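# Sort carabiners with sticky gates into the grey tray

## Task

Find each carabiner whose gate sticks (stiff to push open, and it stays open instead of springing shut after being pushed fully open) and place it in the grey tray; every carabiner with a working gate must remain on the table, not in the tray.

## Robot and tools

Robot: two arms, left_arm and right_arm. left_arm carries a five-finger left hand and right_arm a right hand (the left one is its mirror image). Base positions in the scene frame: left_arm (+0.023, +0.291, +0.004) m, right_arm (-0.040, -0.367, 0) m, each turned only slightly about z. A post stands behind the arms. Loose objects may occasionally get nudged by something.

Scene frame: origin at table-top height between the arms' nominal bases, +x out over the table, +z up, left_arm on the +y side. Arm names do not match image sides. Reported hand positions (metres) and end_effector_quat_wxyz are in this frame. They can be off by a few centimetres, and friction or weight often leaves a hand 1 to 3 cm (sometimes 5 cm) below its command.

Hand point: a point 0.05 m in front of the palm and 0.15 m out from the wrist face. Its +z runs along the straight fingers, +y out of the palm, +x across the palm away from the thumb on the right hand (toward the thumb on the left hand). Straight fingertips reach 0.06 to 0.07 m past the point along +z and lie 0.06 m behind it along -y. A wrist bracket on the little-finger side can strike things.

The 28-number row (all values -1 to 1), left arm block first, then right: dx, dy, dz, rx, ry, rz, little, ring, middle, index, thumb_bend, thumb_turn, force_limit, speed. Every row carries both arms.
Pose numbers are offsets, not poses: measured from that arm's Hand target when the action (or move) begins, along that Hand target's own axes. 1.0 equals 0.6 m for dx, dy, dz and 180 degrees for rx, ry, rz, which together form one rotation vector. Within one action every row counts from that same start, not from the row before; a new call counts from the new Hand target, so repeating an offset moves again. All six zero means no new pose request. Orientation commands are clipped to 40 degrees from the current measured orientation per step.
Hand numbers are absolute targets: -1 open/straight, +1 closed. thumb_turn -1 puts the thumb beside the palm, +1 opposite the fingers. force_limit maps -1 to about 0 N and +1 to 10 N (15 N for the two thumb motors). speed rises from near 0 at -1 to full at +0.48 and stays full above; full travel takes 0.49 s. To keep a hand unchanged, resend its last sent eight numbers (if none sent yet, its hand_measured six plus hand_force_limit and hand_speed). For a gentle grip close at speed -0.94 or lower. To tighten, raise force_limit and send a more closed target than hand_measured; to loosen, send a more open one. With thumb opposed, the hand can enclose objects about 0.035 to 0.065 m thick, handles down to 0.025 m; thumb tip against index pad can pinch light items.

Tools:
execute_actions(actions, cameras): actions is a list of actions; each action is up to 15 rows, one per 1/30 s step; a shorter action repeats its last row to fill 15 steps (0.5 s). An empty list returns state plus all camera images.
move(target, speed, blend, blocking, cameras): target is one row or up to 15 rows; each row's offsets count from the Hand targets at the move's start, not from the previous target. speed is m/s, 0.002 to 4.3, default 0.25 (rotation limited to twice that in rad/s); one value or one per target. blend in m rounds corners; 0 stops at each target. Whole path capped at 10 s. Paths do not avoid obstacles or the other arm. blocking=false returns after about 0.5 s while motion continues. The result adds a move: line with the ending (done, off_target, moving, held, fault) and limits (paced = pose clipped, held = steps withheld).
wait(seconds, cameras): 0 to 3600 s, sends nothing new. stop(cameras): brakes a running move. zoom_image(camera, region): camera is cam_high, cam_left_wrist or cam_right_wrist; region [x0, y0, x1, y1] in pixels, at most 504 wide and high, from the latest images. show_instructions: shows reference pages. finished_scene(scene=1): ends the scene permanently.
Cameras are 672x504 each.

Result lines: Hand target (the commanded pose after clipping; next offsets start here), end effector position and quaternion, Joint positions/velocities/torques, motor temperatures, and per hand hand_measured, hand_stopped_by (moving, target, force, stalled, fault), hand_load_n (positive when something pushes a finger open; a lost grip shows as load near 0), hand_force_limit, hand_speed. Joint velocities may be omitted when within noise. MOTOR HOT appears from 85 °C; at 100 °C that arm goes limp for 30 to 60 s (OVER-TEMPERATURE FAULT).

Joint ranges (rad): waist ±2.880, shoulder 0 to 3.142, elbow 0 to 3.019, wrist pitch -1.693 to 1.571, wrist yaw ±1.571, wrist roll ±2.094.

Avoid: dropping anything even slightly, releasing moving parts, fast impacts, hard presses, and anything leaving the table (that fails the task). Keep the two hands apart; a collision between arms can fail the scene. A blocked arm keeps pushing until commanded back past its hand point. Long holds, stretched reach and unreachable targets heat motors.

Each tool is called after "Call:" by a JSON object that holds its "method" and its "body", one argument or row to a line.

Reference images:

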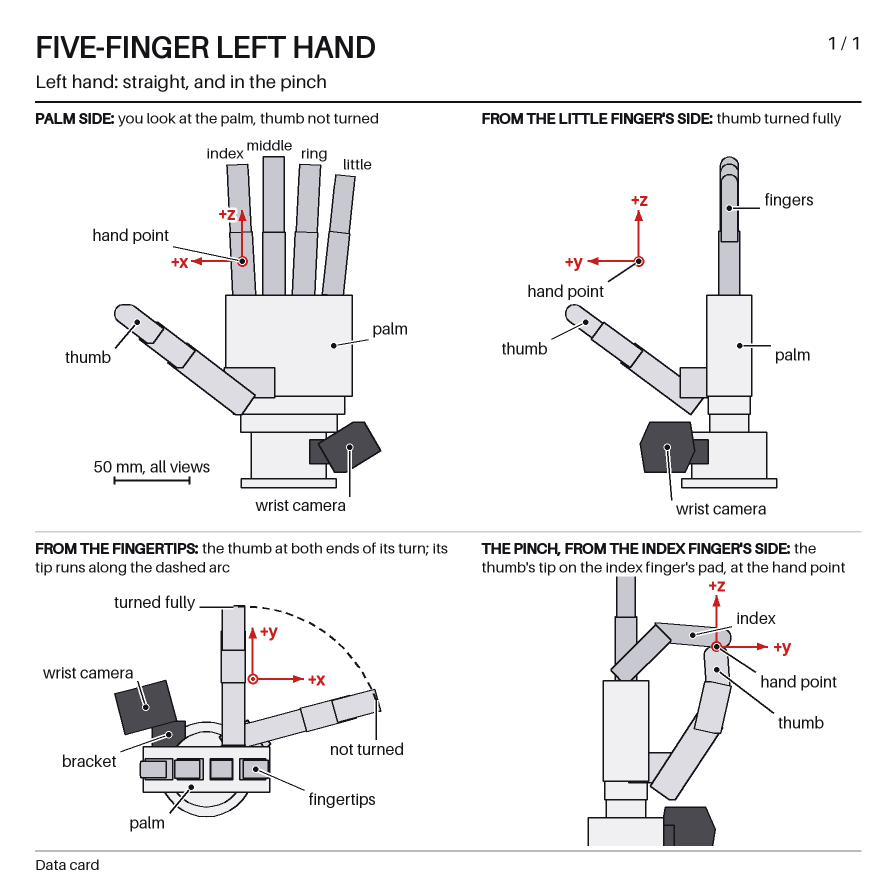

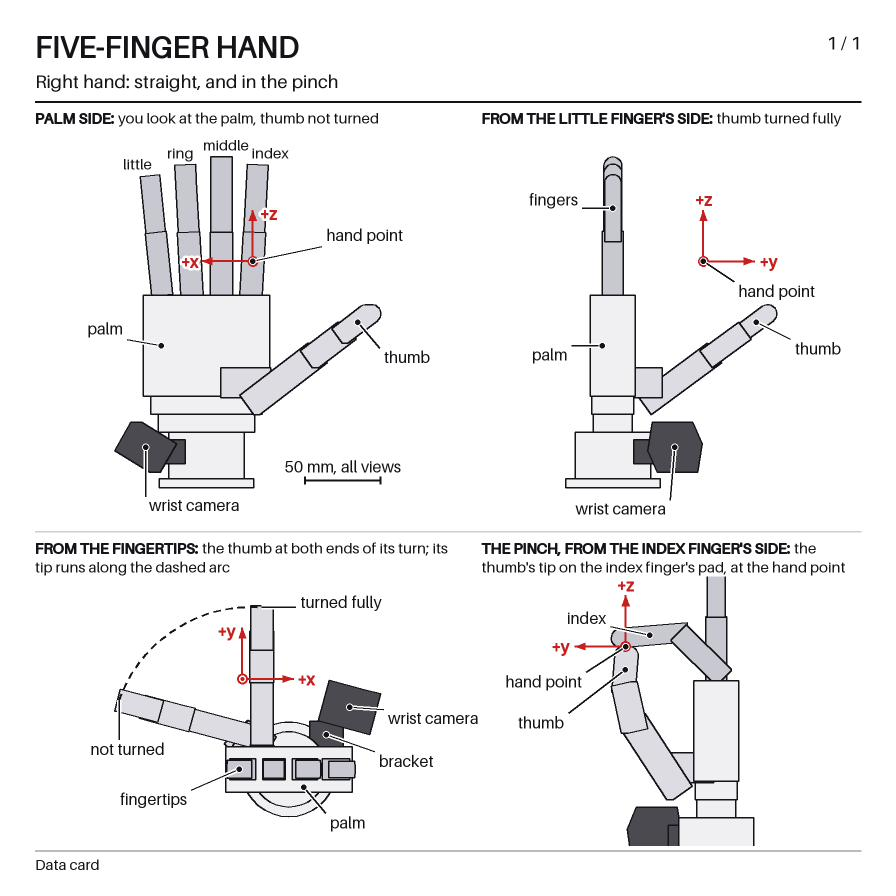

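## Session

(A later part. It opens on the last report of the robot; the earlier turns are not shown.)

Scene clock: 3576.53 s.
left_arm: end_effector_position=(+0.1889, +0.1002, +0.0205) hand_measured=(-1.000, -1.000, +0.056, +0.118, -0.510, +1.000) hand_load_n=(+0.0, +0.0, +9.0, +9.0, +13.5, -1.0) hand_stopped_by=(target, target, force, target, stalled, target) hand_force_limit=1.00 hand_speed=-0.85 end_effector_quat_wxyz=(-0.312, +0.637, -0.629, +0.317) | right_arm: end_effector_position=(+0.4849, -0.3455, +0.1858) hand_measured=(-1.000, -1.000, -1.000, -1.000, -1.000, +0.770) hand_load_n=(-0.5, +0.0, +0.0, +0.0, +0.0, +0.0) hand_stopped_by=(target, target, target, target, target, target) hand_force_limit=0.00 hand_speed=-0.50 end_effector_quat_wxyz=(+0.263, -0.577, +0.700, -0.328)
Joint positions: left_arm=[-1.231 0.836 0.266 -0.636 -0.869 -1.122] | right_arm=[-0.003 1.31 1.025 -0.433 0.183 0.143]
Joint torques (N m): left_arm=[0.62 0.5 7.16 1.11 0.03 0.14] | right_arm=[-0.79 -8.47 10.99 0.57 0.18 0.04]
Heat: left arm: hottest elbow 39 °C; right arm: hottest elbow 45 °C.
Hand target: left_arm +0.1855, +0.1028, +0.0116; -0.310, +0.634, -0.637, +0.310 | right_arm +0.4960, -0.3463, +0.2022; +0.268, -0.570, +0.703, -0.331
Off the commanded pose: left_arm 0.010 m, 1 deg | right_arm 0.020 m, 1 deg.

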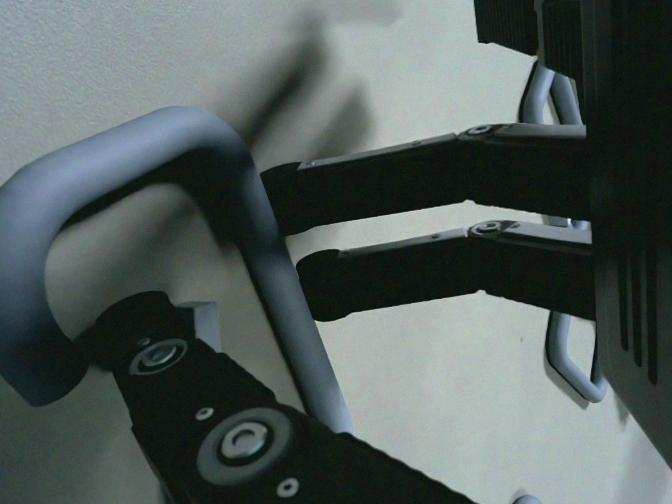

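Call:
{"method": "execute_actions", "body": {
  "actions": [
    [[0,0,0,0,0,0,-1,-1,0.15,0.12,-0.44,1,1,-0.85,0,0,0,0,0,0,-1,-1,-1,-1,-1,0.77,0,-0.5]],
    [[0,0,0,0,0,0,-1,-1,0.15,0.12,-0.44,1,1,-0.85,0,0,0,0,0,0,-1,-1,-1,-1,-1,0.77,0,-0.5]]
  ],
  "cameras": ["cam_left_wrist"]
}}

Scene clock: 3581.67 s.
left_arm: end_effector_position=(+0.1889, +0.1002, +0.0205) hand_measured=(-1.000, -1.000, +0.056, +0.118, -0.450, +1.000) hand_load_n=(+0.0, +0.0, +8.0, +10.0, +13.0, -1.5) hand_stopped_by=(target, target, force, target, stalled, target) hand_force_limit=1.00 hand_speed=-0.85 end_effector_quat_wxyz=(-0.312, +0.637, -0.629, +0.317) | right_arm: end_effector_position=(+0.4849, -0.3455, +0.1858) hand_measured=(-1.000, -1.000, -1.000, -1.000, -1.000, +0.770) hand_load_n=(+0.0, +0.0, +0.0, +0.0, +0.0, +0.0) hand_stopped_by=(target, target, target, target, target, target) hand_force_limit=0.00 hand_speed=-0.50 end_effector_quat_wxyz=(+0.263, -0.577, +0.700, -0.328)
Joint positions: left_arm=[-1.231 0.836 0.266 -0.636 -0.868 -1.122] | right_arm=[-0.003 1.31 1.025 -0.433 0.183 0.143]
Joint torques (N m): left_arm=[0.56 0.5 7.13 1.1 0.02 0.14] | right_arm=[-0.62 -8.7 10.92 0.5 0.17 0.1]
Heat: left arm: hottest elbow 39 °C; right arm: hottest elbow 45 °C.
Hand target: left_arm +0.1855, +0.1028, +0.0116; -0.310, +0.634, -0.637, +0.309 | right_arm +0.4960, -0.3463, +0.2022; +0.268, -0.570, +0.703, -0.331
Off the commanded pose: left_arm 0.010 m, 1 deg | right_arm 0.020 m, 1 deg.

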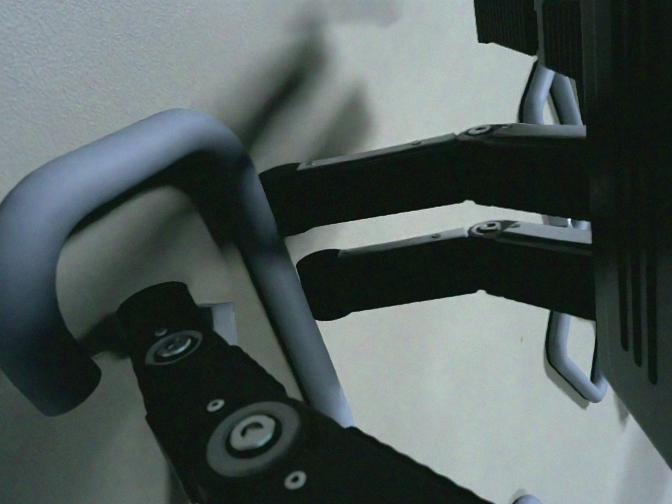

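Call:
{"method": "execute_actions", "body": {
  "actions": [
    [[0,0,0,0,0,0,-1,-1,0.15,0.12,-0.38,1,1,-0.85,0,0,0,0,0,0,-1,-1,-1,-1,-1,0.77,0,-0.5]],
    [[0,0,0,0,0,0,-1,-1,0.15,0.12,-0.38,1,1,-0.85,0,0,0,0,0,0,-1,-1,-1,-1,-1,0.77,0,-0.5]]
  ],
  "cameras": ["cam_left_wrist"]
}}

Scene clock: 3585.90 s.
left_arm: end_effector_position=(+0.1875, +0.1017, +0.0172) hand_measured=(-1.000, -1.000, +0.056, +0.120, -0.386, +1.000) hand_load_n=(+0.0, +0.0, -1.5, +0.0, +0.0, +0.0) hand_stopped_by=(target, target, force, target, target, target) hand_force_limit=1.00 hand_speed=-0.85 end_effector_quat_wxyz=(-0.311, +0.637, -0.631, +0.315) | right_arm: end_effector_position=(+0.4849, -0.3455, +0.1858) hand_measured=(-1.000, -1.000, -1.000, -1.000, -1.000, +0.770) hand_load_n=(+0.0, +0.0, +0.0, +0.0, +0.0, +0.0) hand_stopped_by=(target, target, target, target, target, target) hand_force_limit=0.00 hand_speed=-0.50 end_effector_quat_wxyz=(+0.263, -0.577, +0.700, -0.328)
Joint positions: left_arm=[-1.231 0.839 0.26 -0.632 -0.863 -1.122] | right_arm=[-0.003 1.31 1.025 -0.433 0.183 0.143]
Joint torques (N m): left_arm=[0.62 0.44 7.58 1.05 -0.21 0.14] | right_arm=[-0.09 -8.41 11 0.64 0.14 0.05]
Heat: left arm: hottest elbow 39 °C; right arm: hottest elbow 45 °C.
Hand target: left_arm +0.1855, +0.1028, +0.0116; -0.310, +0.634, -0.637, +0.310 | right_arm +0.4960, -0.3463, +0.2022; +0.268, -0.570, +0.703, -0.331
Off the commanded pose: left_arm 0.006 m, 1 deg | right_arm 0.020 m, 1 deg.

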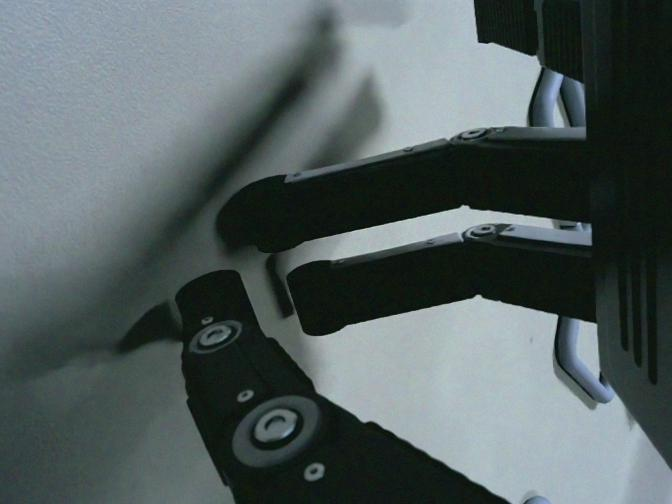

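Call:
{"method": "execute_actions", "body": {
  "actions": [
    [[0,0,0,0,0,0,-1,-1,0.05,0.05,-0.8,1,1,-0.5,0,0,0,0,0,0,-1,-1,-1,-1,-1,0.77,0,-0.5]]
  ],
  "cameras": ["cam_high", "cam_left_wrist", "cam_right_wrist"]
}}

Call:
{"method": "zoom_image", "body": {
  "camera": "cam_high",
  "region": [360, 190, 600, 360]
}}

Scene clock: 3590.43 s.
left_arm: end_effector_position=(+0.1875, +0.1015, +0.0176) hand_measured=(-1.000, -1.000, +0.050, +0.050, -0.800, +1.000) hand_load_n=(+0.0, +0.0, -2.0, +0.0, -1.0, -0.5) hand_stopped_by=(target, target, target, target, target, target) hand_force_limit=1.00 hand_speed=-0.50 end_effector_quat_wxyz=(-0.311, +0.637, -0.631, +0.315) | right_arm: end_effector_position=(+0.4849, -0.3455, +0.1858) hand_measured=(-1.000, -1.000, -1.000, -1.000, -1.000, +0.770) hand_load_n=(+0.0, +0.0, -0.5, +0.0, +0.0, -0.5) hand_stopped_by=(target, target, target, target, target, target) hand_force_limit=0.00 hand_speed=-0.50 end_effector_quat_wxyz=(+0.263, -0.577, +0.700, -0.328)
Joint positions: left_arm=[-1.231 0.837 0.26 -0.632 -0.863 -1.122] | right_arm=[-0.003 1.31 1.025 -0.433 0.183 0.143]
Joint torques (N m): left_arm=[0.56 0.38 7.56 1.03 -0.2 0.14] | right_arm=[-0.26 -8.23 10.95 0.65 0.15 0.07]
Heat: left arm: hottest elbow 39 °C; right arm: hottest elbow 45 °C.
Hand target: left_arm +0.1855, +0.1028, +0.0116; -0.310, +0.634, -0.637, +0.310 | right_arm +0.4960, -0.3463, +0.2022; +0.268, -0.570, +0.703, -0.331
Off the commanded pose: left_arm 0.006 m, 1 deg | right_arm 0.020 m, 1 deg.

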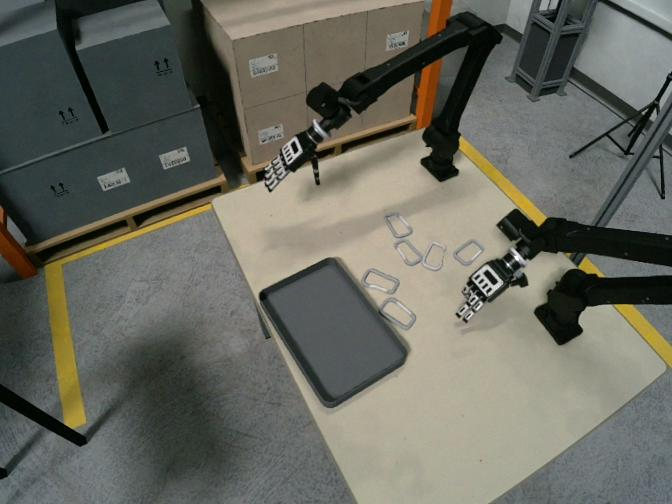

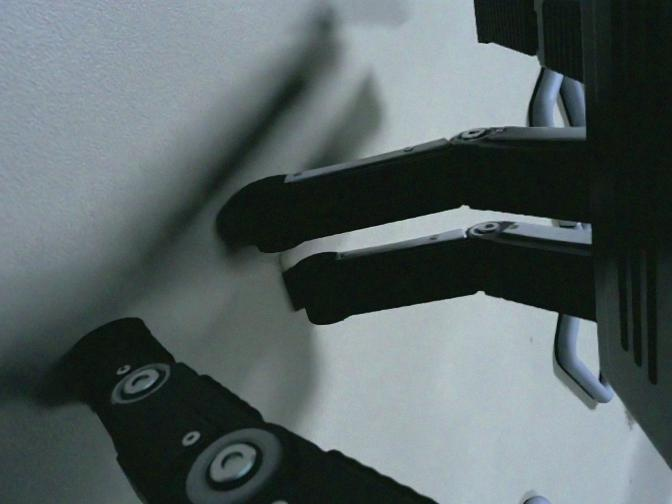

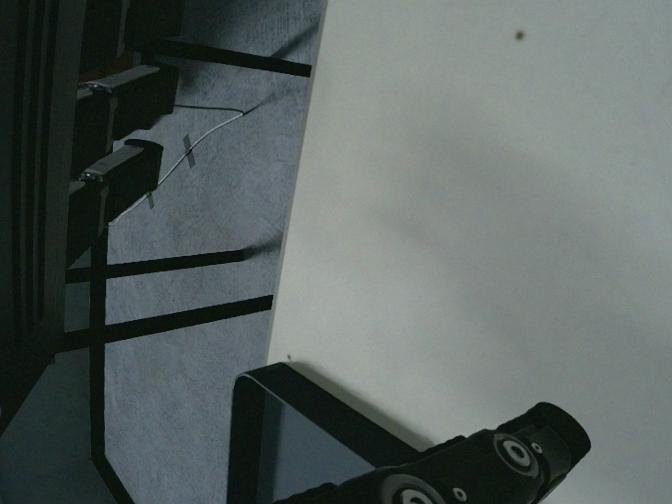

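Scaled by 2.100 from the camera's image (finer frame: 960x720).

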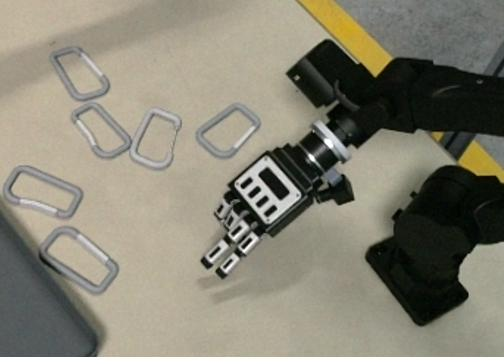

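Call:
{"method": "zoom_image", "body": {
  "camera": "cam_high",
  "region": [375, 200, 495, 330]
}}

Scaled by 3.877 from the camera's image (finer frame: 960x720).

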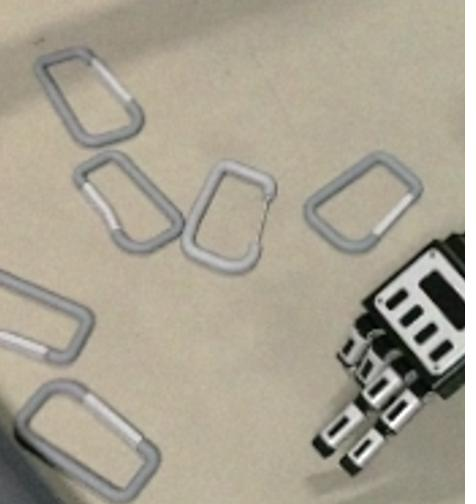

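Call:
{"method": "move", "body": {
  "target": [
    [0,-0.1576,-0.1231,0,0,0,-1,-1,-0.3,-0.3,-1,1,0,-0.5,0,0,0,0,0,0,-1,-1,-1,-1,-1,0.77,0,-0.5],
    [0.3383,-0.2134,0.0024,0,0.0657,0.0513,-1,-1,-0.3,-0.3,-1,1,0,-0.5,0,0,0,0,0,0,-1,-1,-1,-1,-1,0.77,0,-0.5]
  ],
  "speed": 0.2,
  "cameras": ["cam_left_wrist"]
}}

Scene clock: 3617.57 s.
left_arm: end_effector_position=(+0.2457, -0.0771, +0.0846) hand_measured=(-1.000, -1.000, -0.300, -0.300, -1.000, +1.000) hand_load_n=(+0.0, +0.0, +0.0, +0.0, +0.0, +0.0) hand_stopped_by=(target, target, target, target, target, target) hand_force_limit=0.00 hand_speed=-0.50 end_effector_quat_wxyz=(+0.273, -0.540, +0.730, -0.318) | right_arm: end_effector_position=(+0.4849, -0.3455, +0.1858) hand_measured=(-1.000, -1.000, -1.000, -1.000, -1.000, +0.770) hand_load_n=(+0.0, +0.0, +0.0, +0.0, +0.0, +0.0) hand_stopped_by=(target, target, target, target, target, target) hand_force_limit=0.00 hand_speed=-0.50 end_effector_quat_wxyz=(+0.263, -0.577, +0.700, -0.328)
Joint positions: left_arm=[-1.15 1.267 0.728 -0.447 -0.68 -0.689] | right_arm=[-0.003 1.31 1.025 -0.433 0.183 0.143]
Joint torques (N m): left_arm=[1.67 -7.47 13.65 1.88 -0.17 0.22] | right_arm=[-0.5 -8.64 10.88 0.58 0.16 0.08]
Heat: left arm: hottest elbow 39 °C; right arm: hottest elbow 45 °C.
Hand target: left_arm +0.2646, -0.1009, +0.1110; +0.267, -0.545, +0.715, -0.347 | right_arm +0.4960, -0.3463, +0.2022; +0.268, -0.570, +0.703, -0.331
Off the commanded pose: left_arm 0.040 m, 4 deg | right_arm 0.020 m, 1 deg.
move: off_target (left_arm)

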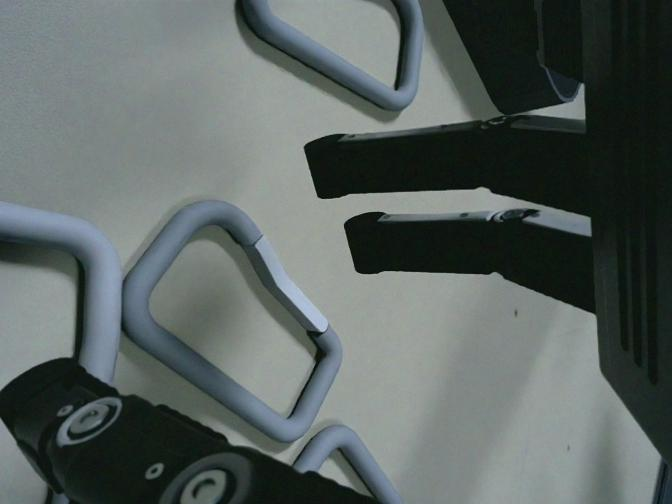

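Call:
{"method": "move", "body": {
  "target": [0.073,0.0207,0.0708,0,-0.0787,-0.0616,-1,-1,-0.35,-0.35,-1,1,0,-0.5,0,0,0,0,0,0,-1,-1,-1,-1,-1,0.77,0,-0.5],
  "speed": 0.12,
  "cameras": ["cam_left_wrist"]
}}

Scene clock: 3637.10 s.
left_arm: end_effector_position=(+0.2788, -0.1260, +0.0571) hand_measured=(-1.000, -1.000, -0.350, -0.350, -1.000, +1.000) hand_load_n=(+0.0, +0.0, +0.0, +0.0, +0.0, +0.0) hand_stopped_by=(target, target, target, target, target, target) hand_force_limit=0.00 hand_speed=-0.50 end_effector_quat_wxyz=(-0.327, +0.648, -0.627, +0.283) | right_arm: end_effector_position=(+0.4849, -0.3455, +0.1858) hand_measured=(-1.000, -1.000, -1.000, -1.000, -1.000, +0.770) hand_load_n=(+0.0, +0.0, +0.0, +0.0, +0.0, +0.0) hand_stopped_by=(target, target, target, target, target, target) hand_force_limit=0.00 hand_speed=-0.50 end_effector_quat_wxyz=(+0.263, -0.577, +0.700, -0.328)
Joint positions: left_arm=[-1.182 1.563 0.962 -0.667 -0.855 -1.123] | right_arm=[-0.003 1.31 1.025 -0.433 0.183 0.143]
Joint torques (N m): left_arm=[-0.79 -11.58 12.51 -0.21 -0.87 -0.11] | right_arm=[-0.38 -8.23 10.96 0.62 0.15 0.06]
Heat: left arm: hottest elbow 41 °C; right arm: hottest elbow 46 °C.
Hand target: left_arm +0.2781, -0.1498, +0.0749; -0.318, +0.650, -0.621, +0.302 | right_arm +0.4960, -0.3463, +0.2022; +0.268, -0.570, +0.703, -0.331
Off the commanded pose: left_arm 0.030 m, 2 deg | right_arm 0.020 m, 1 deg.
move: off_target (left_arm)

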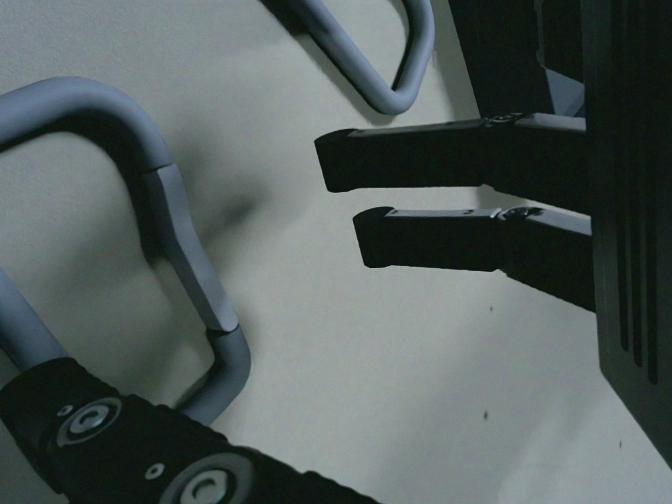

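Call:
{"method": "move", "body": {
  "target": [-0.0275,0.087,0.0485,0,0,0,-1,-1,-0.35,-0.35,-1,1,0,-0.5,0,0,0,0,0,0,-1,-1,-1,-1,-1,0.77,0,-0.5],
  "speed": 0.08,
  "cameras": ["cam_left_wrist"]
}}

Scene clock: 3647.53 s.
left_arm: end_effector_position=(+0.2763, -0.1265, +0.0246) hand_measured=(-1.000, -1.000, -0.350, -0.350, -1.000, +1.000) hand_load_n=(+0.0, +0.0, -1.0, +0.0, +0.0, +0.0) hand_stopped_by=(target, target, target, target, target, target) hand_force_limit=0.00 hand_speed=-0.50 end_effector_quat_wxyz=(-0.328, +0.649, -0.620, +0.295) | right_arm: end_effector_position=(+0.4849, -0.3455, +0.1858) hand_measured=(-1.000, -1.000, -1.000, -1.000, -1.000, +0.770) hand_load_n=(+0.0, +0.0, -0.5, +0.0, +0.0, -0.5) hand_stopped_by=(target, target, target, target, target, target) hand_force_limit=0.00 hand_speed=-0.50 end_effector_quat_wxyz=(+0.263, -0.577, +0.700, -0.328)
Joint positions: left_arm=[-1.194 1.615 0.91 -0.552 -0.874 -1.139] | right_arm=[-0.003 1.31 1.025 -0.433 0.183 0.143]
Joint torques (N m): left_arm=[-0.73 -10.99 6.71 1.55 -0.23 -0.13] | right_arm=[-0.62 -8.29 10.86 0.47 0.15 0.06]
Heat: left arm: hottest elbow 42 °C; right arm: hottest elbow 46 °C.
Hand target: left_arm +0.2681, -0.1335, +0.0159; -0.318, +0.650, -0.621, +0.302 | right_arm +0.4960, -0.3463, +0.2022; +0.268, -0.570, +0.703, -0.331
Off the commanded pose: left_arm 0.014 m, 1 deg | right_arm 0.020 m, 1 deg.
move: off_target (left_arm)

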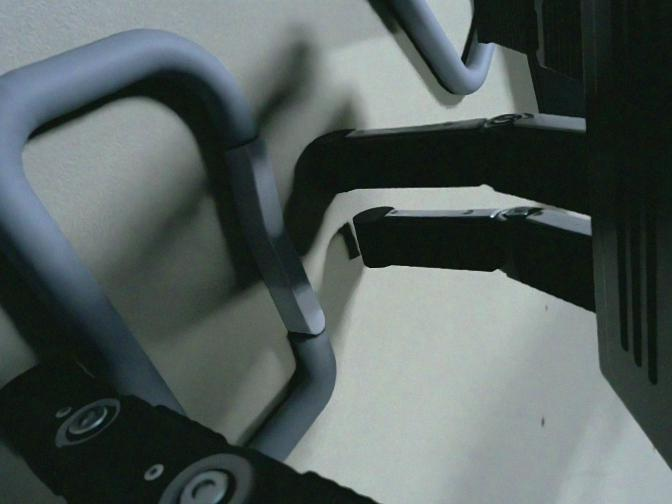

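Call:
{"method": "execute_actions", "body": {
  "actions": [
    [[0,0,0,0,0,0,-1,-1,0.0,0.0,-1,1,-0.5,-0.85,0,0,0,0,0,0,-1,-1,-1,-1,-1,0.77,0,-0.5]],
    [[0,0,0,0,0,0,-1,-1,0.0,0.0,-0.6,1,-0.4,-0.85,0,0,0,0,0,0,-1,-1,-1,-1,-1,0.77,0,-0.5]],
    [[0,0,0,0,0,0,-1,-1,0.0,0.0,-0.6,1,-0.4,-0.85,0,0,0,0,0,0,-1,-1,-1,-1,-1,0.77,0,-0.5]],
    [[0,0,0,0,0,0,-1,-1,0.0,0.0,-0.6,1,-0.4,-0.85,0,0,0,0,0,0,-1,-1,-1,-1,-1,0.77,0,-0.5]]
  ],
  "cameras": ["cam_left_wrist"]
}}

Scene clock: 3654.17 s.
left_arm: end_effector_position=(+0.2770, -0.1285, +0.0240) hand_measured=(-1.000, -1.000, +0.000, +0.000, -0.804, +1.000) hand_load_n=(+0.0, +0.0, +3.5, +0.5, +4.5, +1.5) hand_stopped_by=(target, target, target, target, force, target) hand_force_limit=-0.40 hand_speed=-0.85 end_effector_quat_wxyz=(-0.327, +0.650, -0.618, +0.298) | right_arm: end_effector_position=(+0.4849, -0.3455, +0.1858) hand_measured=(-1.000, -1.000, -1.000, -1.000, -1.000, +0.770) hand_load_n=(+0.0, +0.0, +0.0, +0.0, +0.0, +0.0) hand_stopped_by=(target, target, target, target, target, target) hand_force_limit=0.00 hand_speed=-0.50 end_effector_quat_wxyz=(+0.263, -0.577, +0.700, -0.328)
Joint positions: left_arm=[-1.194 1.618 0.91 -0.542 -0.874 -1.14] | right_arm=[-0.003 1.31 1.025 -0.433 0.183 0.143]
Joint torques (N m): left_arm=[-0.73 -11.28 6.69 1.24 -0.21 -0.11] | right_arm=[-0.44 -8.23 11.03 0.62 0.17 0.08]
Heat: left arm: hottest elbow 42 °C; right arm: hottest elbow 46 °C.
Hand target: left_arm +0.2680, -0.1336, +0.0159; -0.318, +0.650, -0.621, +0.302 | right_arm +0.4960, -0.3463, +0.2022; +0.268, -0.570, +0.703, -0.331
Off the commanded pose: left_arm 0.013 m, 1 deg | right_arm 0.020 m, 1 deg.

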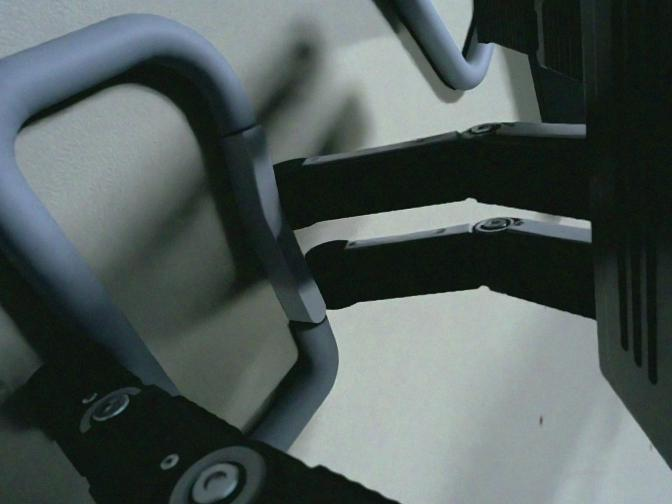

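Call:
{"method": "move", "body": {
  "target": [
    [0,-0.0788,-0.0616,0,0,0,-1,-1,0.0,0.0,-0.6,1,-0.4,-0.85,0,0,0,0,0,0,-1,-1,-1,-1,-1,0.77,0,-0.5],
    [-0.1812,-0.0771,-0.0638,0,0.4507,0.3526,-1,-1,0.0,0.0,-0.6,1,-0.4,-0.85,0,0,0,0,0,0,-1,-1,-1,-1,-1,0.77,0,-0.5]
  ],
  "speed": 0.2,
  "cameras": ["cam_left_wrist"]
}}

Scene clock: 3669.53 s.
left_arm: end_effector_position=(+0.2381, -0.0176, +0.0591) hand_measured=(-1.000, -1.000, +0.000, +0.000, -0.802, +1.000) hand_load_n=(+0.0, +0.0, +0.0, +0.5, +0.0, +0.0) hand_stopped_by=(target, target, target, target, force, target) hand_force_limit=-0.40 hand_speed=-0.85 end_effector_quat_wxyz=(-0.057, +0.074, +0.900, -0.425) | right_arm: end_effector_position=(+0.4849, -0.3455, +0.1858) hand_measured=(-1.000, -1.000, -1.000, -1.000, -1.000, +0.770) hand_load_n=(+0.0, +0.0, +0.0, +0.0, +0.0, +0.0) hand_stopped_by=(target, target, target, target, target, target) hand_force_limit=0.00 hand_speed=-0.50 end_effector_quat_wxyz=(+0.263, -0.577, +0.700, -0.328)
Joint positions: left_arm=[-0.596 1.334 0.705 -0.47 0.782 0.895] | right_arm=[-0.003 1.31 1.025 -0.433 0.183 0.143]
Joint torques (N m): left_arm=[1.61 -7.88 12.77 0.06 0.95 0.23] | right_arm=[-0.67 -8.64 10.86 0.59 0.17 0.08]
Heat: left arm: hottest elbow 41 °C; right arm: hottest elbow 46 °C.
Hand target: left_arm +0.2612, -0.0252, +0.0762; -0.039, +0.080, +0.896, -0.435 | right_arm +0.4960, -0.3463, +0.2022; +0.268, -0.570, +0.703, -0.331
Off the commanded pose: left_arm 0.030 m, 2 deg | right_arm 0.020 m, 1 deg.
move: off_target (left_arm)

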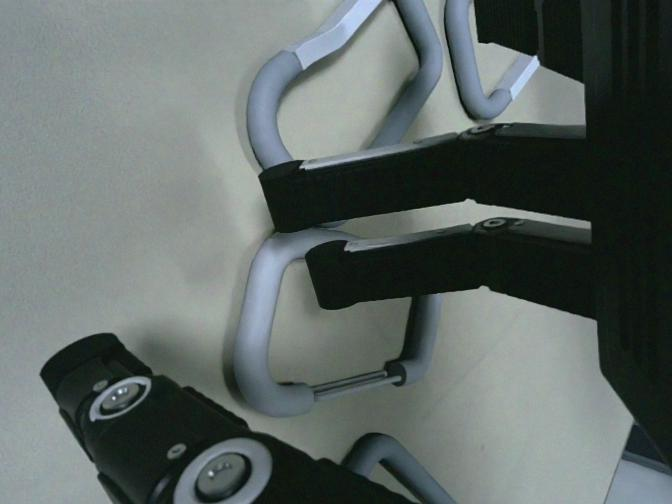

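Call:
{"method": "move", "body": {
  "target": [
    [0,-0.04,-0.03,0,0,0,-1,-1,-0.35,-0.35,-1,1,0,-0.5,0,0,0,0,0,0,-1,-1,-1,-1,-1,0.77,0,-0.5],
    [0.0104,-0.1204,0.1106,0,-0.4507,-0.3526,-1,-1,-0.35,-0.35,-1,1,0,-0.5,0,0,0,0,0,0,-1,-1,-1,-1,-1,0.77,0,-0.5]
  ],
  "speed": 0.25,
  "cameras": ["cam_left_wrist"]
}}

Scene clock: 3683.53 s.
left_arm: end_effector_position=(+0.2386, -0.0966, +0.0737) hand_measured=(-1.000, -1.000, -0.350, -0.350, -1.000, +1.000) hand_load_n=(+0.0, +0.0, +0.0, +0.0, -0.5, +0.0) hand_stopped_by=(target, target, target, target, target, target) hand_force_limit=0.00 hand_speed=-0.50 end_effector_quat_wxyz=(-0.327, +0.647, -0.628, +0.283) | right_arm: end_effector_position=(+0.4849, -0.3455, +0.1858) hand_measured=(-1.000, -1.000, -1.000, -1.000, -1.000, +0.770) hand_load_n=(-0.5, +0.0, +0.0, +0.0, +0.0, +0.0) hand_stopped_by=(target, target, target, target, target, target) hand_force_limit=0.00 hand_speed=-0.50 end_effector_quat_wxyz=(+0.263, -0.577, +0.700, -0.328)
Joint positions: left_arm=[-1.255 1.451 0.892 -0.791 -0.875 -1.229] | right_arm=[-0.003 1.31 1.025 -0.433 0.183 0.143]
Joint torques (N m): left_arm=[-0.67 -9.76 12.62 -0.32 -0.9 -0.14] | right_arm=[-0.15 -8.59 10.92 0.5 0.18 0.06]
Heat: left arm: hottest elbow 42 °C; right arm: hottest elbow 46 °C.
Hand target: left_arm +0.2377, -0.1194, +0.0919; -0.318, +0.650, -0.621, +0.301 | right_arm +0.4960, -0.3463, +0.2022; +0.268, -0.570, +0.703, -0.331
Off the commanded pose: left_arm 0.029 m, 2 deg | right_arm 0.020 m, 1 deg.
move: off_target (left_arm)

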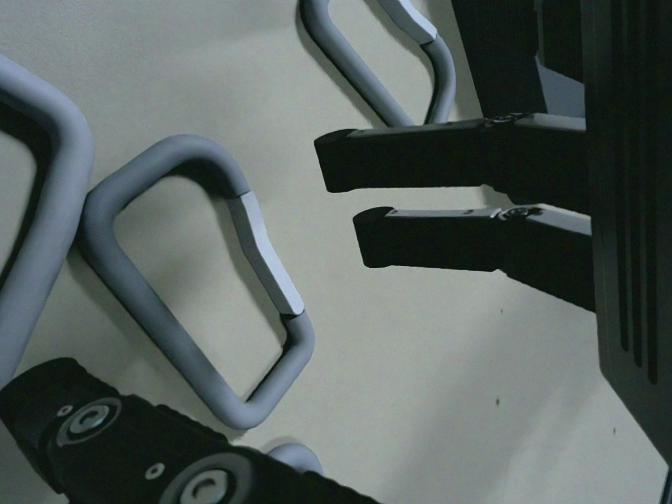

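Call:
{"method": "move", "body": {
  "target": [
    [0.0215,0.0128,0.0647,0,0,0,-1,-1,-0.35,-0.35,-1,1,0,-0.5,0,0,0,0,0,0,-1,-1,-1,-1,-1,0.77,0,-0.5],
    [0.0215,0.0733,0.1118,0,0,0,-1,-1,-0.35,-0.35,-1,1,0,-0.5,0,0,0,0,0,0,-1,-1,-1,-1,-1,0.77,0,-0.5]
  ],
  "speed": 0.1,
  "cameras": ["cam_left_wrist"]
}}

Scene clock: 3693.27 s.
left_arm: end_effector_position=(+0.2572, -0.1308, +0.0249) hand_measured=(-1.000, -1.000, -0.350, -0.350, -1.000, +1.000) hand_load_n=(+0.0, +0.0, -0.5, +0.0, +0.0, +0.0) hand_stopped_by=(target, target, target, target, target, target) hand_force_limit=0.00 hand_speed=-0.50 end_effector_quat_wxyz=(-0.319, +0.647, -0.621, +0.305) | right_arm: end_effector_position=(+0.4849, -0.3455, +0.1858) hand_measured=(-1.000, -1.000, -1.000, -1.000, -1.000, +0.770) hand_load_n=(-0.5, +0.0, +0.0, +0.0, +0.0, +0.0) hand_stopped_by=(target, target, target, target, target, target) hand_force_limit=0.00 hand_speed=-0.50 end_effector_quat_wxyz=(+0.263, -0.577, +0.700, -0.328)
Joint positions: left_arm=[-1.237 1.601 0.892 -0.558 -0.878 -1.183] | right_arm=[-0.003 1.31 1.025 -0.433 0.183 0.143]
Joint torques (N m): left_arm=[1.49 -10.11 7.42 1.55 -0.16 0.17] | right_arm=[-0.56 -8.47 10.91 0.57 0.16 0.08]
Heat: left arm: hottest elbow 43 °C; right arm: hottest elbow 46 °C.
Hand target: left_arm +0.2641, -0.1309, +0.0159; -0.318, +0.650, -0.621, +0.302 | right_arm +0.4960, -0.3463, +0.2022; +0.268, -0.570, +0.703, -0.331
Off the commanded pose: left_arm 0.011 m, 1 deg | right_arm 0.020 m, 1 deg.
move: off_target (left_arm)

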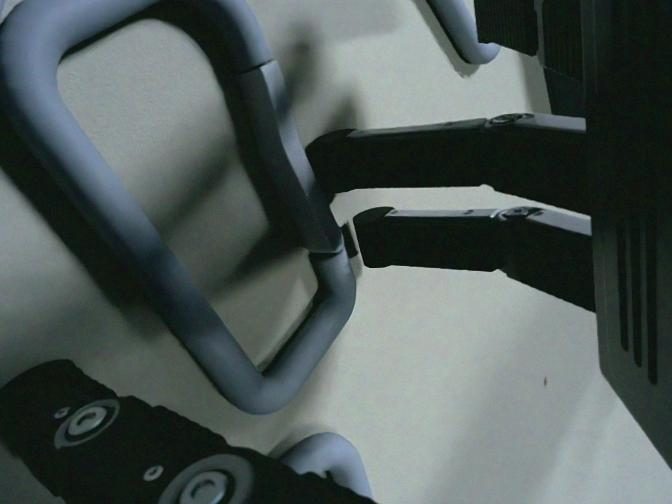

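Call:
{"method": "move", "body": {
  "target": [
    [0,-0.046,-0.036,0,0,0,-1,-1,-0.35,-0.35,-1,1,0,-0.5,0,0,0,0,0,0,-1,-1,-1,-1,-1,0.77,0,-0.5],
    [-0.017,-0.0583,-0.0204,0,0,0,-1,-1,-0.35,-0.35,-1,1,0,-0.5,0,0,0,0,0,0,-1,-1,-1,-1,-1,0.77,0,-0.5],
    [-0.017,-0.0123,0.0158,0,0,0,-1,-1,-0.35,-0.35,-1,1,0,-0.5,0,0,0,0,0,0,-1,-1,-1,-1,-1,0.77,0,-0.5]
  ],
  "speed": 0.08,
  "cameras": ["cam_left_wrist"]
}}

Scene clock: 3701.23 s.
left_arm: end_effector_position=(+0.2717, -0.1214, +0.0245) hand_measured=(-1.000, -1.000, -0.350, -0.350, -1.000, +1.000) hand_load_n=(+0.0, +0.0, -1.0, +0.0, +0.0, +0.0) hand_stopped_by=(target, target, target, target, target, target) hand_force_limit=0.00 hand_speed=-0.50 end_effector_quat_wxyz=(-0.320, +0.649, -0.620, +0.304) | right_arm: end_effector_position=(+0.4849, -0.3455, +0.1858) hand_measured=(-1.000, -1.000, -1.000, -1.000, -1.000, +0.770) hand_load_n=(+0.0, +0.0, +0.0, +0.0, +0.0, +0.0) hand_stopped_by=(target, target, target, target, target, target) hand_force_limit=0.00 hand_speed=-0.50 end_effector_quat_wxyz=(+0.263, -0.577, +0.700, -0.328)
Joint positions: left_arm=[-1.197 1.589 0.872 -0.513 -0.867 -1.132] | right_arm=[-0.003 1.31 1.025 -0.433 0.183 0.143]
Joint torques (N m): left_arm=[1.49 -10.46 6.83 1.65 -0.15 0.16] | right_arm=[-0.26 -8.29 10.85 0.51 0.12 0.1]
Heat: left arm: hottest elbow 42 °C; right arm: hottest elbow 46 °C.
Hand target: left_arm +0.2757, -0.1201, +0.0160; -0.318, +0.650, -0.621, +0.302 | right_arm +0.4960, -0.3463, +0.2022; +0.268, -0.570, +0.703, -0.331
Off the commanded pose: left_arm 0.009 m, 0 deg | right_arm 0.020 m, 1 deg.
move: done

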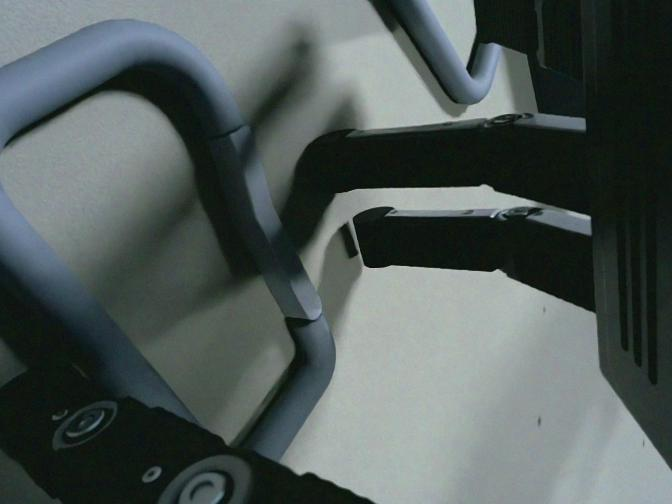

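Call:
{"method": "execute_actions", "body": {
  "actions": [
    [[0,0,0,0,0,0,-1,-1,0.0,0.0,-1,1,-0.5,-0.85,0,0,0,0,0,0,-1,-1,-1,-1,-1,0.77,0,-0.5]],
    [[0,0,0,0,0,0,-1,-1,0.0,0.0,-0.6,1,-0.3,-0.85,0,0,0,0,0,0,-1,-1,-1,-1,-1,0.77,0,-0.5]],
    [[0,0,0,0,0,0,-1,-1,0.0,0.0,-0.6,1,-0.3,-0.85,0,0,0,0,0,0,-1,-1,-1,-1,-1,0.77,0,-0.5]],
    [[0,0,0,0,0,0,-1,-1,0.0,0.0,-0.6,1,-0.3,-0.85,0,0,0,0,0,0,-1,-1,-1,-1,-1,0.77,0,-0.5]]
  ]
}}

Call:
{"method": "move", "body": {
  "target": [
    [-0.043,-0.046,0.034,0,0,0,-1,-1,0.0,0.0,-0.6,1,-0.3,-0.85,0,0,0,0,0,0,-1,-1,-1,-1,-1,0.77,0,-0.5],
    [-0.043,-0.046,0.034,0,0.219,0.1712,-1,-1,0.0,0.0,-0.6,1,-0.3,-0.85,0,0,0,0,0,0,-1,-1,-1,-1,-1,0.77,0,-0.5]
  ],
  "speed": 0.1,
  "cameras": ["cam_left_wrist"]
}}

Scene clock: 3710.27 s.
left_arm: end_effector_position=(+0.2745, -0.1227, +0.0242) hand_measured=(-1.000, -1.000, +0.000, +0.000, -0.790, +1.000) hand_load_n=(+0.0, +0.0, +3.5, +2.0, +5.0, +0.0) hand_stopped_by=(target, target, target, target, force, target) hand_force_limit=-0.30 hand_speed=-0.85 end_effector_quat_wxyz=(-0.319, +0.651, -0.616, +0.307) | right_arm: end_effector_position=(+0.4849, -0.3455, +0.1858) hand_measured=(-1.000, -1.000, -1.000, -1.000, -1.000, +0.770) hand_load_n=(-0.5, -0.5, +0.0, +0.0, +0.0, +0.0) hand_stopped_by=(target, target, target, target, target, target) hand_force_limit=0.00 hand_speed=-0.50 end_effector_quat_wxyz=(+0.263, -0.577, +0.700, -0.328)
Joint positions: left_arm=[-1.192 1.592 0.872 -0.5 -0.867 -1.132] | right_arm=[-0.003 1.31 1.025 -0.433 0.183 0.143]
Joint torques (N m): left_arm=[1.14 -10.81 6.82 1.18 -0.14 0.17] | right_arm=[-0.56 -8 10.99 0.59 0.14 0.07]
Heat: left arm: hottest elbow 42 °C; right arm: hottest elbow 46 °C.
Hand target: left_arm +0.2757, -0.1200, +0.0160; -0.318, +0.650, -0.621, +0.302 | right_arm +0.4960, -0.3463, +0.2022; +0.268, -0.570, +0.703, -0.331
Off the commanded pose: left_arm 0.009 m, 1 deg | right_arm 0.020 m, 1 deg.

Scene clock: 3716.43 s.
left_arm: end_effector_position=(+0.2998, -0.1000, +0.0296) hand_measured=(-1.000, -1.000, +0.000, +0.000, -0.790, +1.000) hand_load_n=(+0.0, +0.0, +1.0, +0.5, +2.5, +0.5) hand_stopped_by=(target, target, target, target, force, target) hand_force_limit=-0.30 hand_speed=-0.85 end_effector_quat_wxyz=(+0.152, -0.330, +0.838, -0.407) | right_arm: end_effector_position=(+0.4849, -0.3455, +0.1858) hand_measured=(-1.000, -1.000, -1.000, -1.000, -1.000, +0.770) hand_load_n=(+0.0, +0.0, +0.0, +0.0, +0.0, +0.0) hand_stopped_by=(target, target, target, target, target, target) hand_force_limit=0.00 hand_speed=-0.50 end_effector_quat_wxyz=(+0.263, -0.577, +0.700, -0.328)
Joint positions: left_arm=[-0.855 1.438 0.634 0.132 -0.051 -0.057] | right_arm=[-0.003 1.31 1.025 -0.433 0.183 0.143]
Joint torques (N m): left_arm=[1.73 -9.05 6.99 2.18 0.26 0.28] | right_arm=[-0.56 -8.35 11.07 0.61 0.13 0.08]
Heat: left arm: hottest elbow 41 °C; right arm: hottest elbow 46 °C.
Hand target: left_arm +0.3074, -0.0927, +0.0252; +0.160, -0.327, +0.838, -0.407 | right_arm +0.4960, -0.3463, +0.2022; +0.268, -0.570, +0.703, -0.331
Off the commanded pose: left_arm 0.011 m, 1 deg | right_arm 0.020 m, 1 deg.
move: off_target (left_arm)

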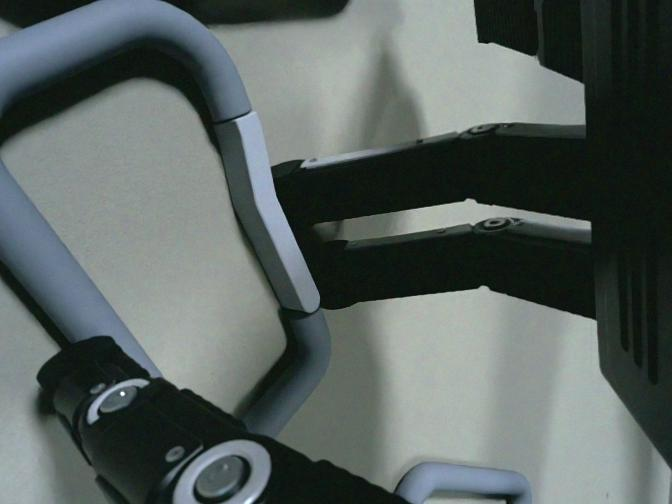

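Call:
{"method": "execute_actions", "body": {
  "actions": [
    [[0,0,0,0,0,0,-1,-1,0.0,0.0,-0.62,1,-0.25,-0.85,0,0,0,0,0,0,-1,-1,-1,-1,-1,0.77,0,-0.5]],
    [[0,0,0,0,0,0,-1,-1,0.0,0.0,-0.62,1,-0.25,-0.85,0,0,0,0,0,0,-1,-1,-1,-1,-1,0.77,0,-0.5]]
  ]
}}

Call:
{"method": "move", "body": {
  "target": [0,0.01,0.008,0,0.24,0.188,-1,-1,0.0,0.0,-0.62,1,-0.25,-0.85,0,0,0,0,0,0,-1,-1,-1,-1,-1,0.77,0,-0.5],
  "speed": 0.12,
  "cameras": ["cam_left_wrist"]
}}

Scene clock: 3722.87 s.
left_arm: end_effector_position=(+0.2997, -0.1001, +0.0296) hand_measured=(-1.000, -1.000, +0.000, +0.000, -0.736, +1.000) hand_load_n=(-0.5, +0.0, +3.0, +1.5, +5.5, +0.0) hand_stopped_by=(target, target, target, target, force, target) hand_force_limit=-0.25 hand_speed=-0.85 end_effector_quat_wxyz=(+0.152, -0.329, +0.838, -0.407) | right_arm: end_effector_position=(+0.4849, -0.3455, +0.1858) hand_measured=(-1.000, -1.000, -1.000, -1.000, -1.000, +0.770) hand_load_n=(+0.0, +0.0, +0.0, +0.0, +0.0, +0.0) hand_stopped_by=(target, target, target, target, target, target) hand_force_limit=0.00 hand_speed=-0.50 end_effector_quat_wxyz=(+0.263, -0.577, +0.700, -0.328)
Joint positions: left_arm=[-0.855 1.438 0.634 0.132 -0.05 -0.057] | right_arm=[-0.003 1.31 1.025 -0.433 0.183 0.143]
Joint torques (N m): left_arm=[1.67 -9.11 6.99 2.21 0.23 0.26] | right_arm=[-0.62 -8.23 10.89 0.59 0.14 0.06]
Heat: left arm: hottest elbow 41 °C; right arm: hottest elbow 46 °C.
Hand target: left_arm +0.3074, -0.0927, +0.0252; +0.160, -0.327, +0.838, -0.407 | right_arm +0.4960, -0.3463, +0.2022; +0.268, -0.570, +0.703, -0.331
Off the commanded pose: left_arm 0.012 m, 1 deg | right_arm 0.020 m, 1 deg.

Scene clock: 3727.83 s.
left_arm: end_effector_position=(+0.2911, -0.0986, +0.0317) hand_measured=(-1.000, -1.000, +0.000, +0.000, -0.736, +1.000) hand_load_n=(+0.0, +0.0, +4.5, +2.0, +3.5, +1.0) hand_stopped_by=(target, target, target, target, force, target) hand_force_limit=-0.25 hand_speed=-0.85 end_effector_quat_wxyz=(-0.052, +0.091, +0.889, -0.447) | right_arm: end_effector_position=(+0.4849, -0.3455, +0.1858) hand_measured=(-1.000, -1.000, -1.000, -1.000, -1.000, +0.770) hand_load_n=(+0.0, +0.0, +0.0, +0.0, +0.0, +0.0) hand_stopped_by=(target, target, target, target, target, target) hand_force_limit=0.00 hand_speed=-0.50 end_effector_quat_wxyz=(+0.263, -0.577, +0.700, -0.328)
Joint positions: left_arm=[-0.66 1.604 0.882 -0.284 0.788 0.827] | right_arm=[-0.003 1.31 1.025 -0.433 0.183 0.143]
Joint torques (N m): left_arm=[1.85 -8.82 9.85 0.08 0.13 0.52] | right_arm=[-0.38 -8.12 10.96 0.59 0.15 0.09]
Heat: left arm: hottest elbow 41 °C; right arm: hottest elbow 46 °C.
Hand target: left_arm +0.3075, -0.0927, +0.0175; -0.046, +0.095, +0.895, -0.434 | right_arm +0.4960, -0.3463, +0.2022; +0.268, -0.570, +0.703, -0.331
Off the commanded pose: left_arm 0.022 m, 2 deg | right_arm 0.020 m, 1 deg.
move: off_target (left_arm)

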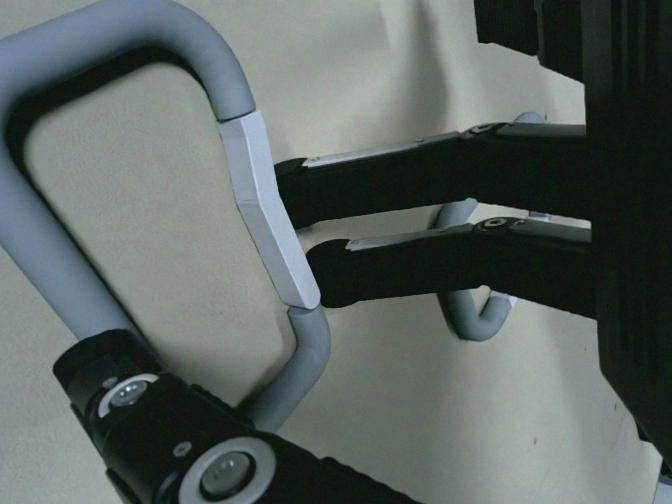

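Call:
{"method": "execute_actions", "body": {
  "actions": [
    [[0,0,0,0,0,0,-1,-1,0.0,0.0,-1,1,-0.25,-0.7,0,0,0,0,0,0,-1,-1,-1,-1,-1,0.77,0,-0.5]],
    [[0,0,0,0,0,0,-1,-1,-0.3,-0.3,-1,1,-0.25,-0.7,0,0,0,0,0,0,-1,-1,-1,-1,-1,0.77,0,-0.5]]
  ]
}}

Call:
{"method": "move", "body": {
  "target": [
    [0,-0.1576,-0.1232,0,0,0,-1,-1,-0.3,-0.3,-1,1,-0.25,-0.7,0,0,0,0,0,0,-1,-1,-1,-1,-1,0.77,0,-0.5],
    [0.3085,-0.0727,-0.4462,0,-0.2442,-0.1929,-1,-1,-0.3,-0.3,-1,1,-0.25,-0.7,0,0,0,0,0,0,-1,-1,-1,-1,-1,0.77,0,-0.5]
  ],
  "speed": 0.25,
  "blend": 0.03,
  "cameras": ["cam_left_wrist", "cam_high"]
}}

Scene clock: 3739.77 s.
left_arm: end_effector_position=(+0.3004, -0.0949, +0.0327) hand_measured=(-1.000, -1.000, -0.298, -0.300, -1.000, +1.000) hand_load_n=(+0.0, +0.0, -4.0, +0.0, +0.0, +0.0) hand_stopped_by=(target, target, target, target, target, target) hand_force_limit=-0.25 hand_speed=-0.70 end_effector_quat_wxyz=(-0.046, +0.090, +0.887, -0.450) | right_arm: end_effector_position=(+0.4849, -0.3455, +0.1858) hand_measured=(-1.000, -1.000, -1.000, -1.000, -1.000, +0.770) hand_load_n=(+0.0, +0.0, +0.0, +0.0, +0.0, +0.0) hand_stopped_by=(target, target, target, target, target, target) hand_force_limit=0.00 hand_speed=-0.50 end_effector_quat_wxyz=(+0.263, -0.577, +0.700, -0.328)
Joint positions: left_arm=[-0.64 1.607 0.889 -0.286 0.794 0.843] | right_arm=[-0.003 1.31 1.025 -0.433 0.183 0.143]
Joint torques (N m): left_arm=[0.97 -9.23 9.46 0.06 -0.15 0.39] | right_arm=[-0.03 -8.41 10.93 0.61 0.17 0.07]
Heat: left arm: hottest elbow 42 °C; right arm: hottest elbow 46 °C.
Hand target: left_arm +0.3075, -0.0928, +0.0175; -0.046, +0.095, +0.894, -0.434 | right_arm +0.4960, -0.3463, +0.2022; +0.268, -0.570, +0.703, -0.331
Off the commanded pose: left_arm 0.017 m, 2 deg | right_arm 0.020 m, 1 deg.

Scene clock: 3743.17 s.
left_arm: end_effector_position=(+0.1639, +0.1209, +0.2133) hand_measured=(-1.000, -1.000, -0.300, -0.300, -1.000, +1.000) hand_load_n=(+0.0, +0.0, +0.0, +0.5, +0.0, +0.0) hand_stopped_by=(target, target, target, target, target, target) hand_force_limit=-0.25 hand_speed=-0.70 end_effector_quat_wxyz=(+0.162, -0.317, +0.840, -0.409) | right_arm: end_effector_position=(+0.4849, -0.3455, +0.1858) hand_measured=(-1.000, -1.000, -1.000, -1.000, -1.000, +0.770) hand_load_n=(+0.0, +0.0, +0.0, +0.0, +0.0, +0.5) hand_stopped_by=(target, target, target, target, target, target) hand_force_limit=0.00 hand_speed=-0.50 end_effector_quat_wxyz=(+0.263, -0.577, +0.700, -0.328)
Joint positions: left_arm=[-0.594 0.316 0.608 -0.961 0.151 0.134] | right_arm=[-0.003 1.31 1.025 -0.433 0.183 0.143]
Joint torques (N m): left_arm=[1.55 2.37 11.1 0.61 -0.03 -0.13] | right_arm=[-0.44 -8.23 10.92 0.57 0.17 0.06]
Heat: left arm: hottest elbow 42 °C; right arm: hottest elbow 46 °C.
Hand target: left_arm +0.1651, +0.1255, +0.2173; +0.162, -0.336, +0.834, -0.405 | right_arm +0.4960, -0.3463, +0.2022; +0.268, -0.570, +0.703, -0.331
Off the commanded pose: left_arm 0.006 m, 2 deg | right_arm 0.020 m, 1 deg.
move: done
Images, in order (width x height): cam_high 672x504, cam_left_wrist 672x504.

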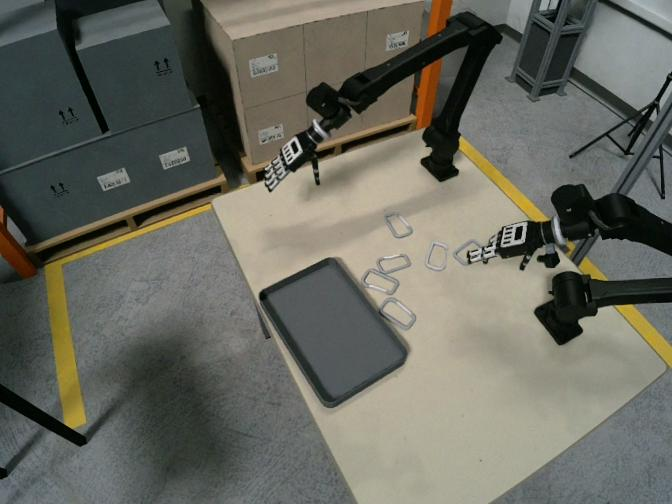

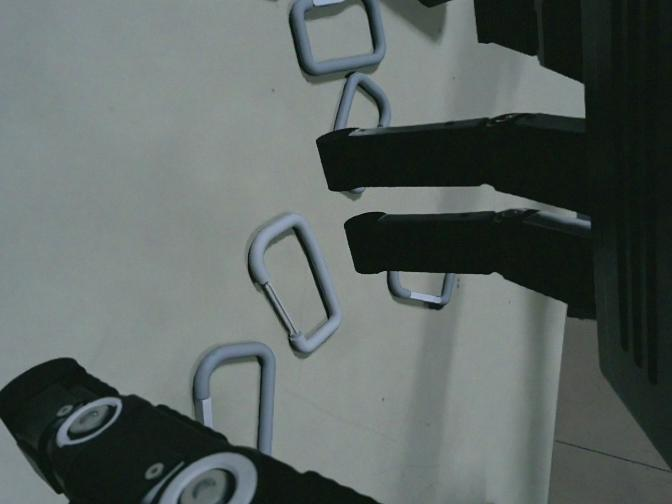

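Call:
{"method": "move", "body": {
  "target": [0.2373,-0.0115,0.3983,0,-0.0415,-0.0326,-1,-1,-0.3,-0.3,-1,1,-0.25,-0.7,0,0,0,0,0,0,-1,-1,-1,-1,-1,0.77,0,-0.5],
  "speed": 0.2,
  "cameras": ["cam_left_wrist"]
}}

Scene clock: 3759.30 s.
left_arm: end_effector_position=(+0.1899, -0.0781, +0.0482) hand_measured=(-1.000, -1.000, -0.300, -0.300, -1.000, +1.000) hand_load_n=(+0.0, +0.0, +0.0, +0.0, +0.0, +0.0) hand_stopped_by=(target, target, target, target, target, target) hand_force_limit=-0.25 hand_speed=-0.70 end_effector_quat_wxyz=(+0.204, -0.399, +0.822, -0.352) | right_arm: end_effector_position=(+0.4849, -0.3455, +0.1858) hand_measured=(-1.000, -1.000, -1.000, -1.000, -1.000, +0.770) hand_load_n=(+0.0, +0.0, +0.0, +0.0, +0.5, +0.0) hand_stopped_by=(target, target, target, target, target, target) hand_force_limit=0.00 hand_speed=-0.50 end_effector_quat_wxyz=(+0.263, -0.577, +0.700, -0.328)
Joint positions: left_arm=[-1.199 1.216 0.56 -0.191 -0.467 -0.399] | right_arm=[-0.003 1.31 1.025 -0.433 0.183 0.143]
Joint torques (N m): left_arm=[-0.56 -6.24 12.97 2.17 -0.48 -0.13] | right_arm=[-0.26 -7.94 10.96 0.58 0.16 0.08]
Heat: left arm: hottest elbow 42 °C; right arm: hottest elbow 46 °C.
Hand target: left_arm +0.1953, -0.1117, +0.0750; +0.195, -0.404, +0.804, -0.390 | right_arm +0.4960, -0.3463, +0.2022; +0.268, -0.570, +0.703, -0.331
Off the commanded pose: left_arm 0.043 m, 5 deg | right_arm 0.020 m, 1 deg.
move: off_target (left_arm)

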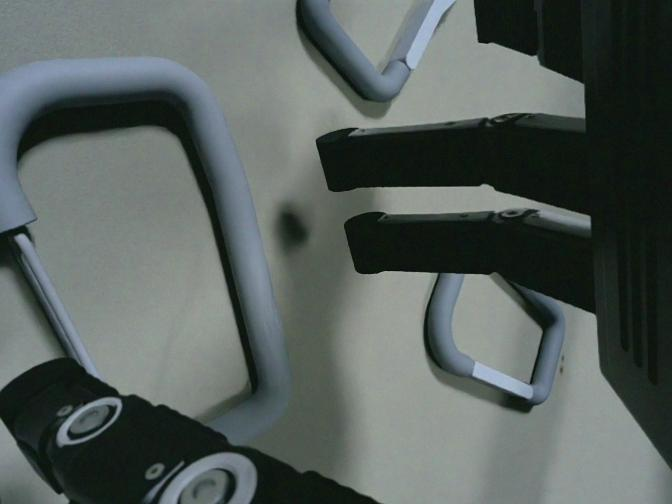

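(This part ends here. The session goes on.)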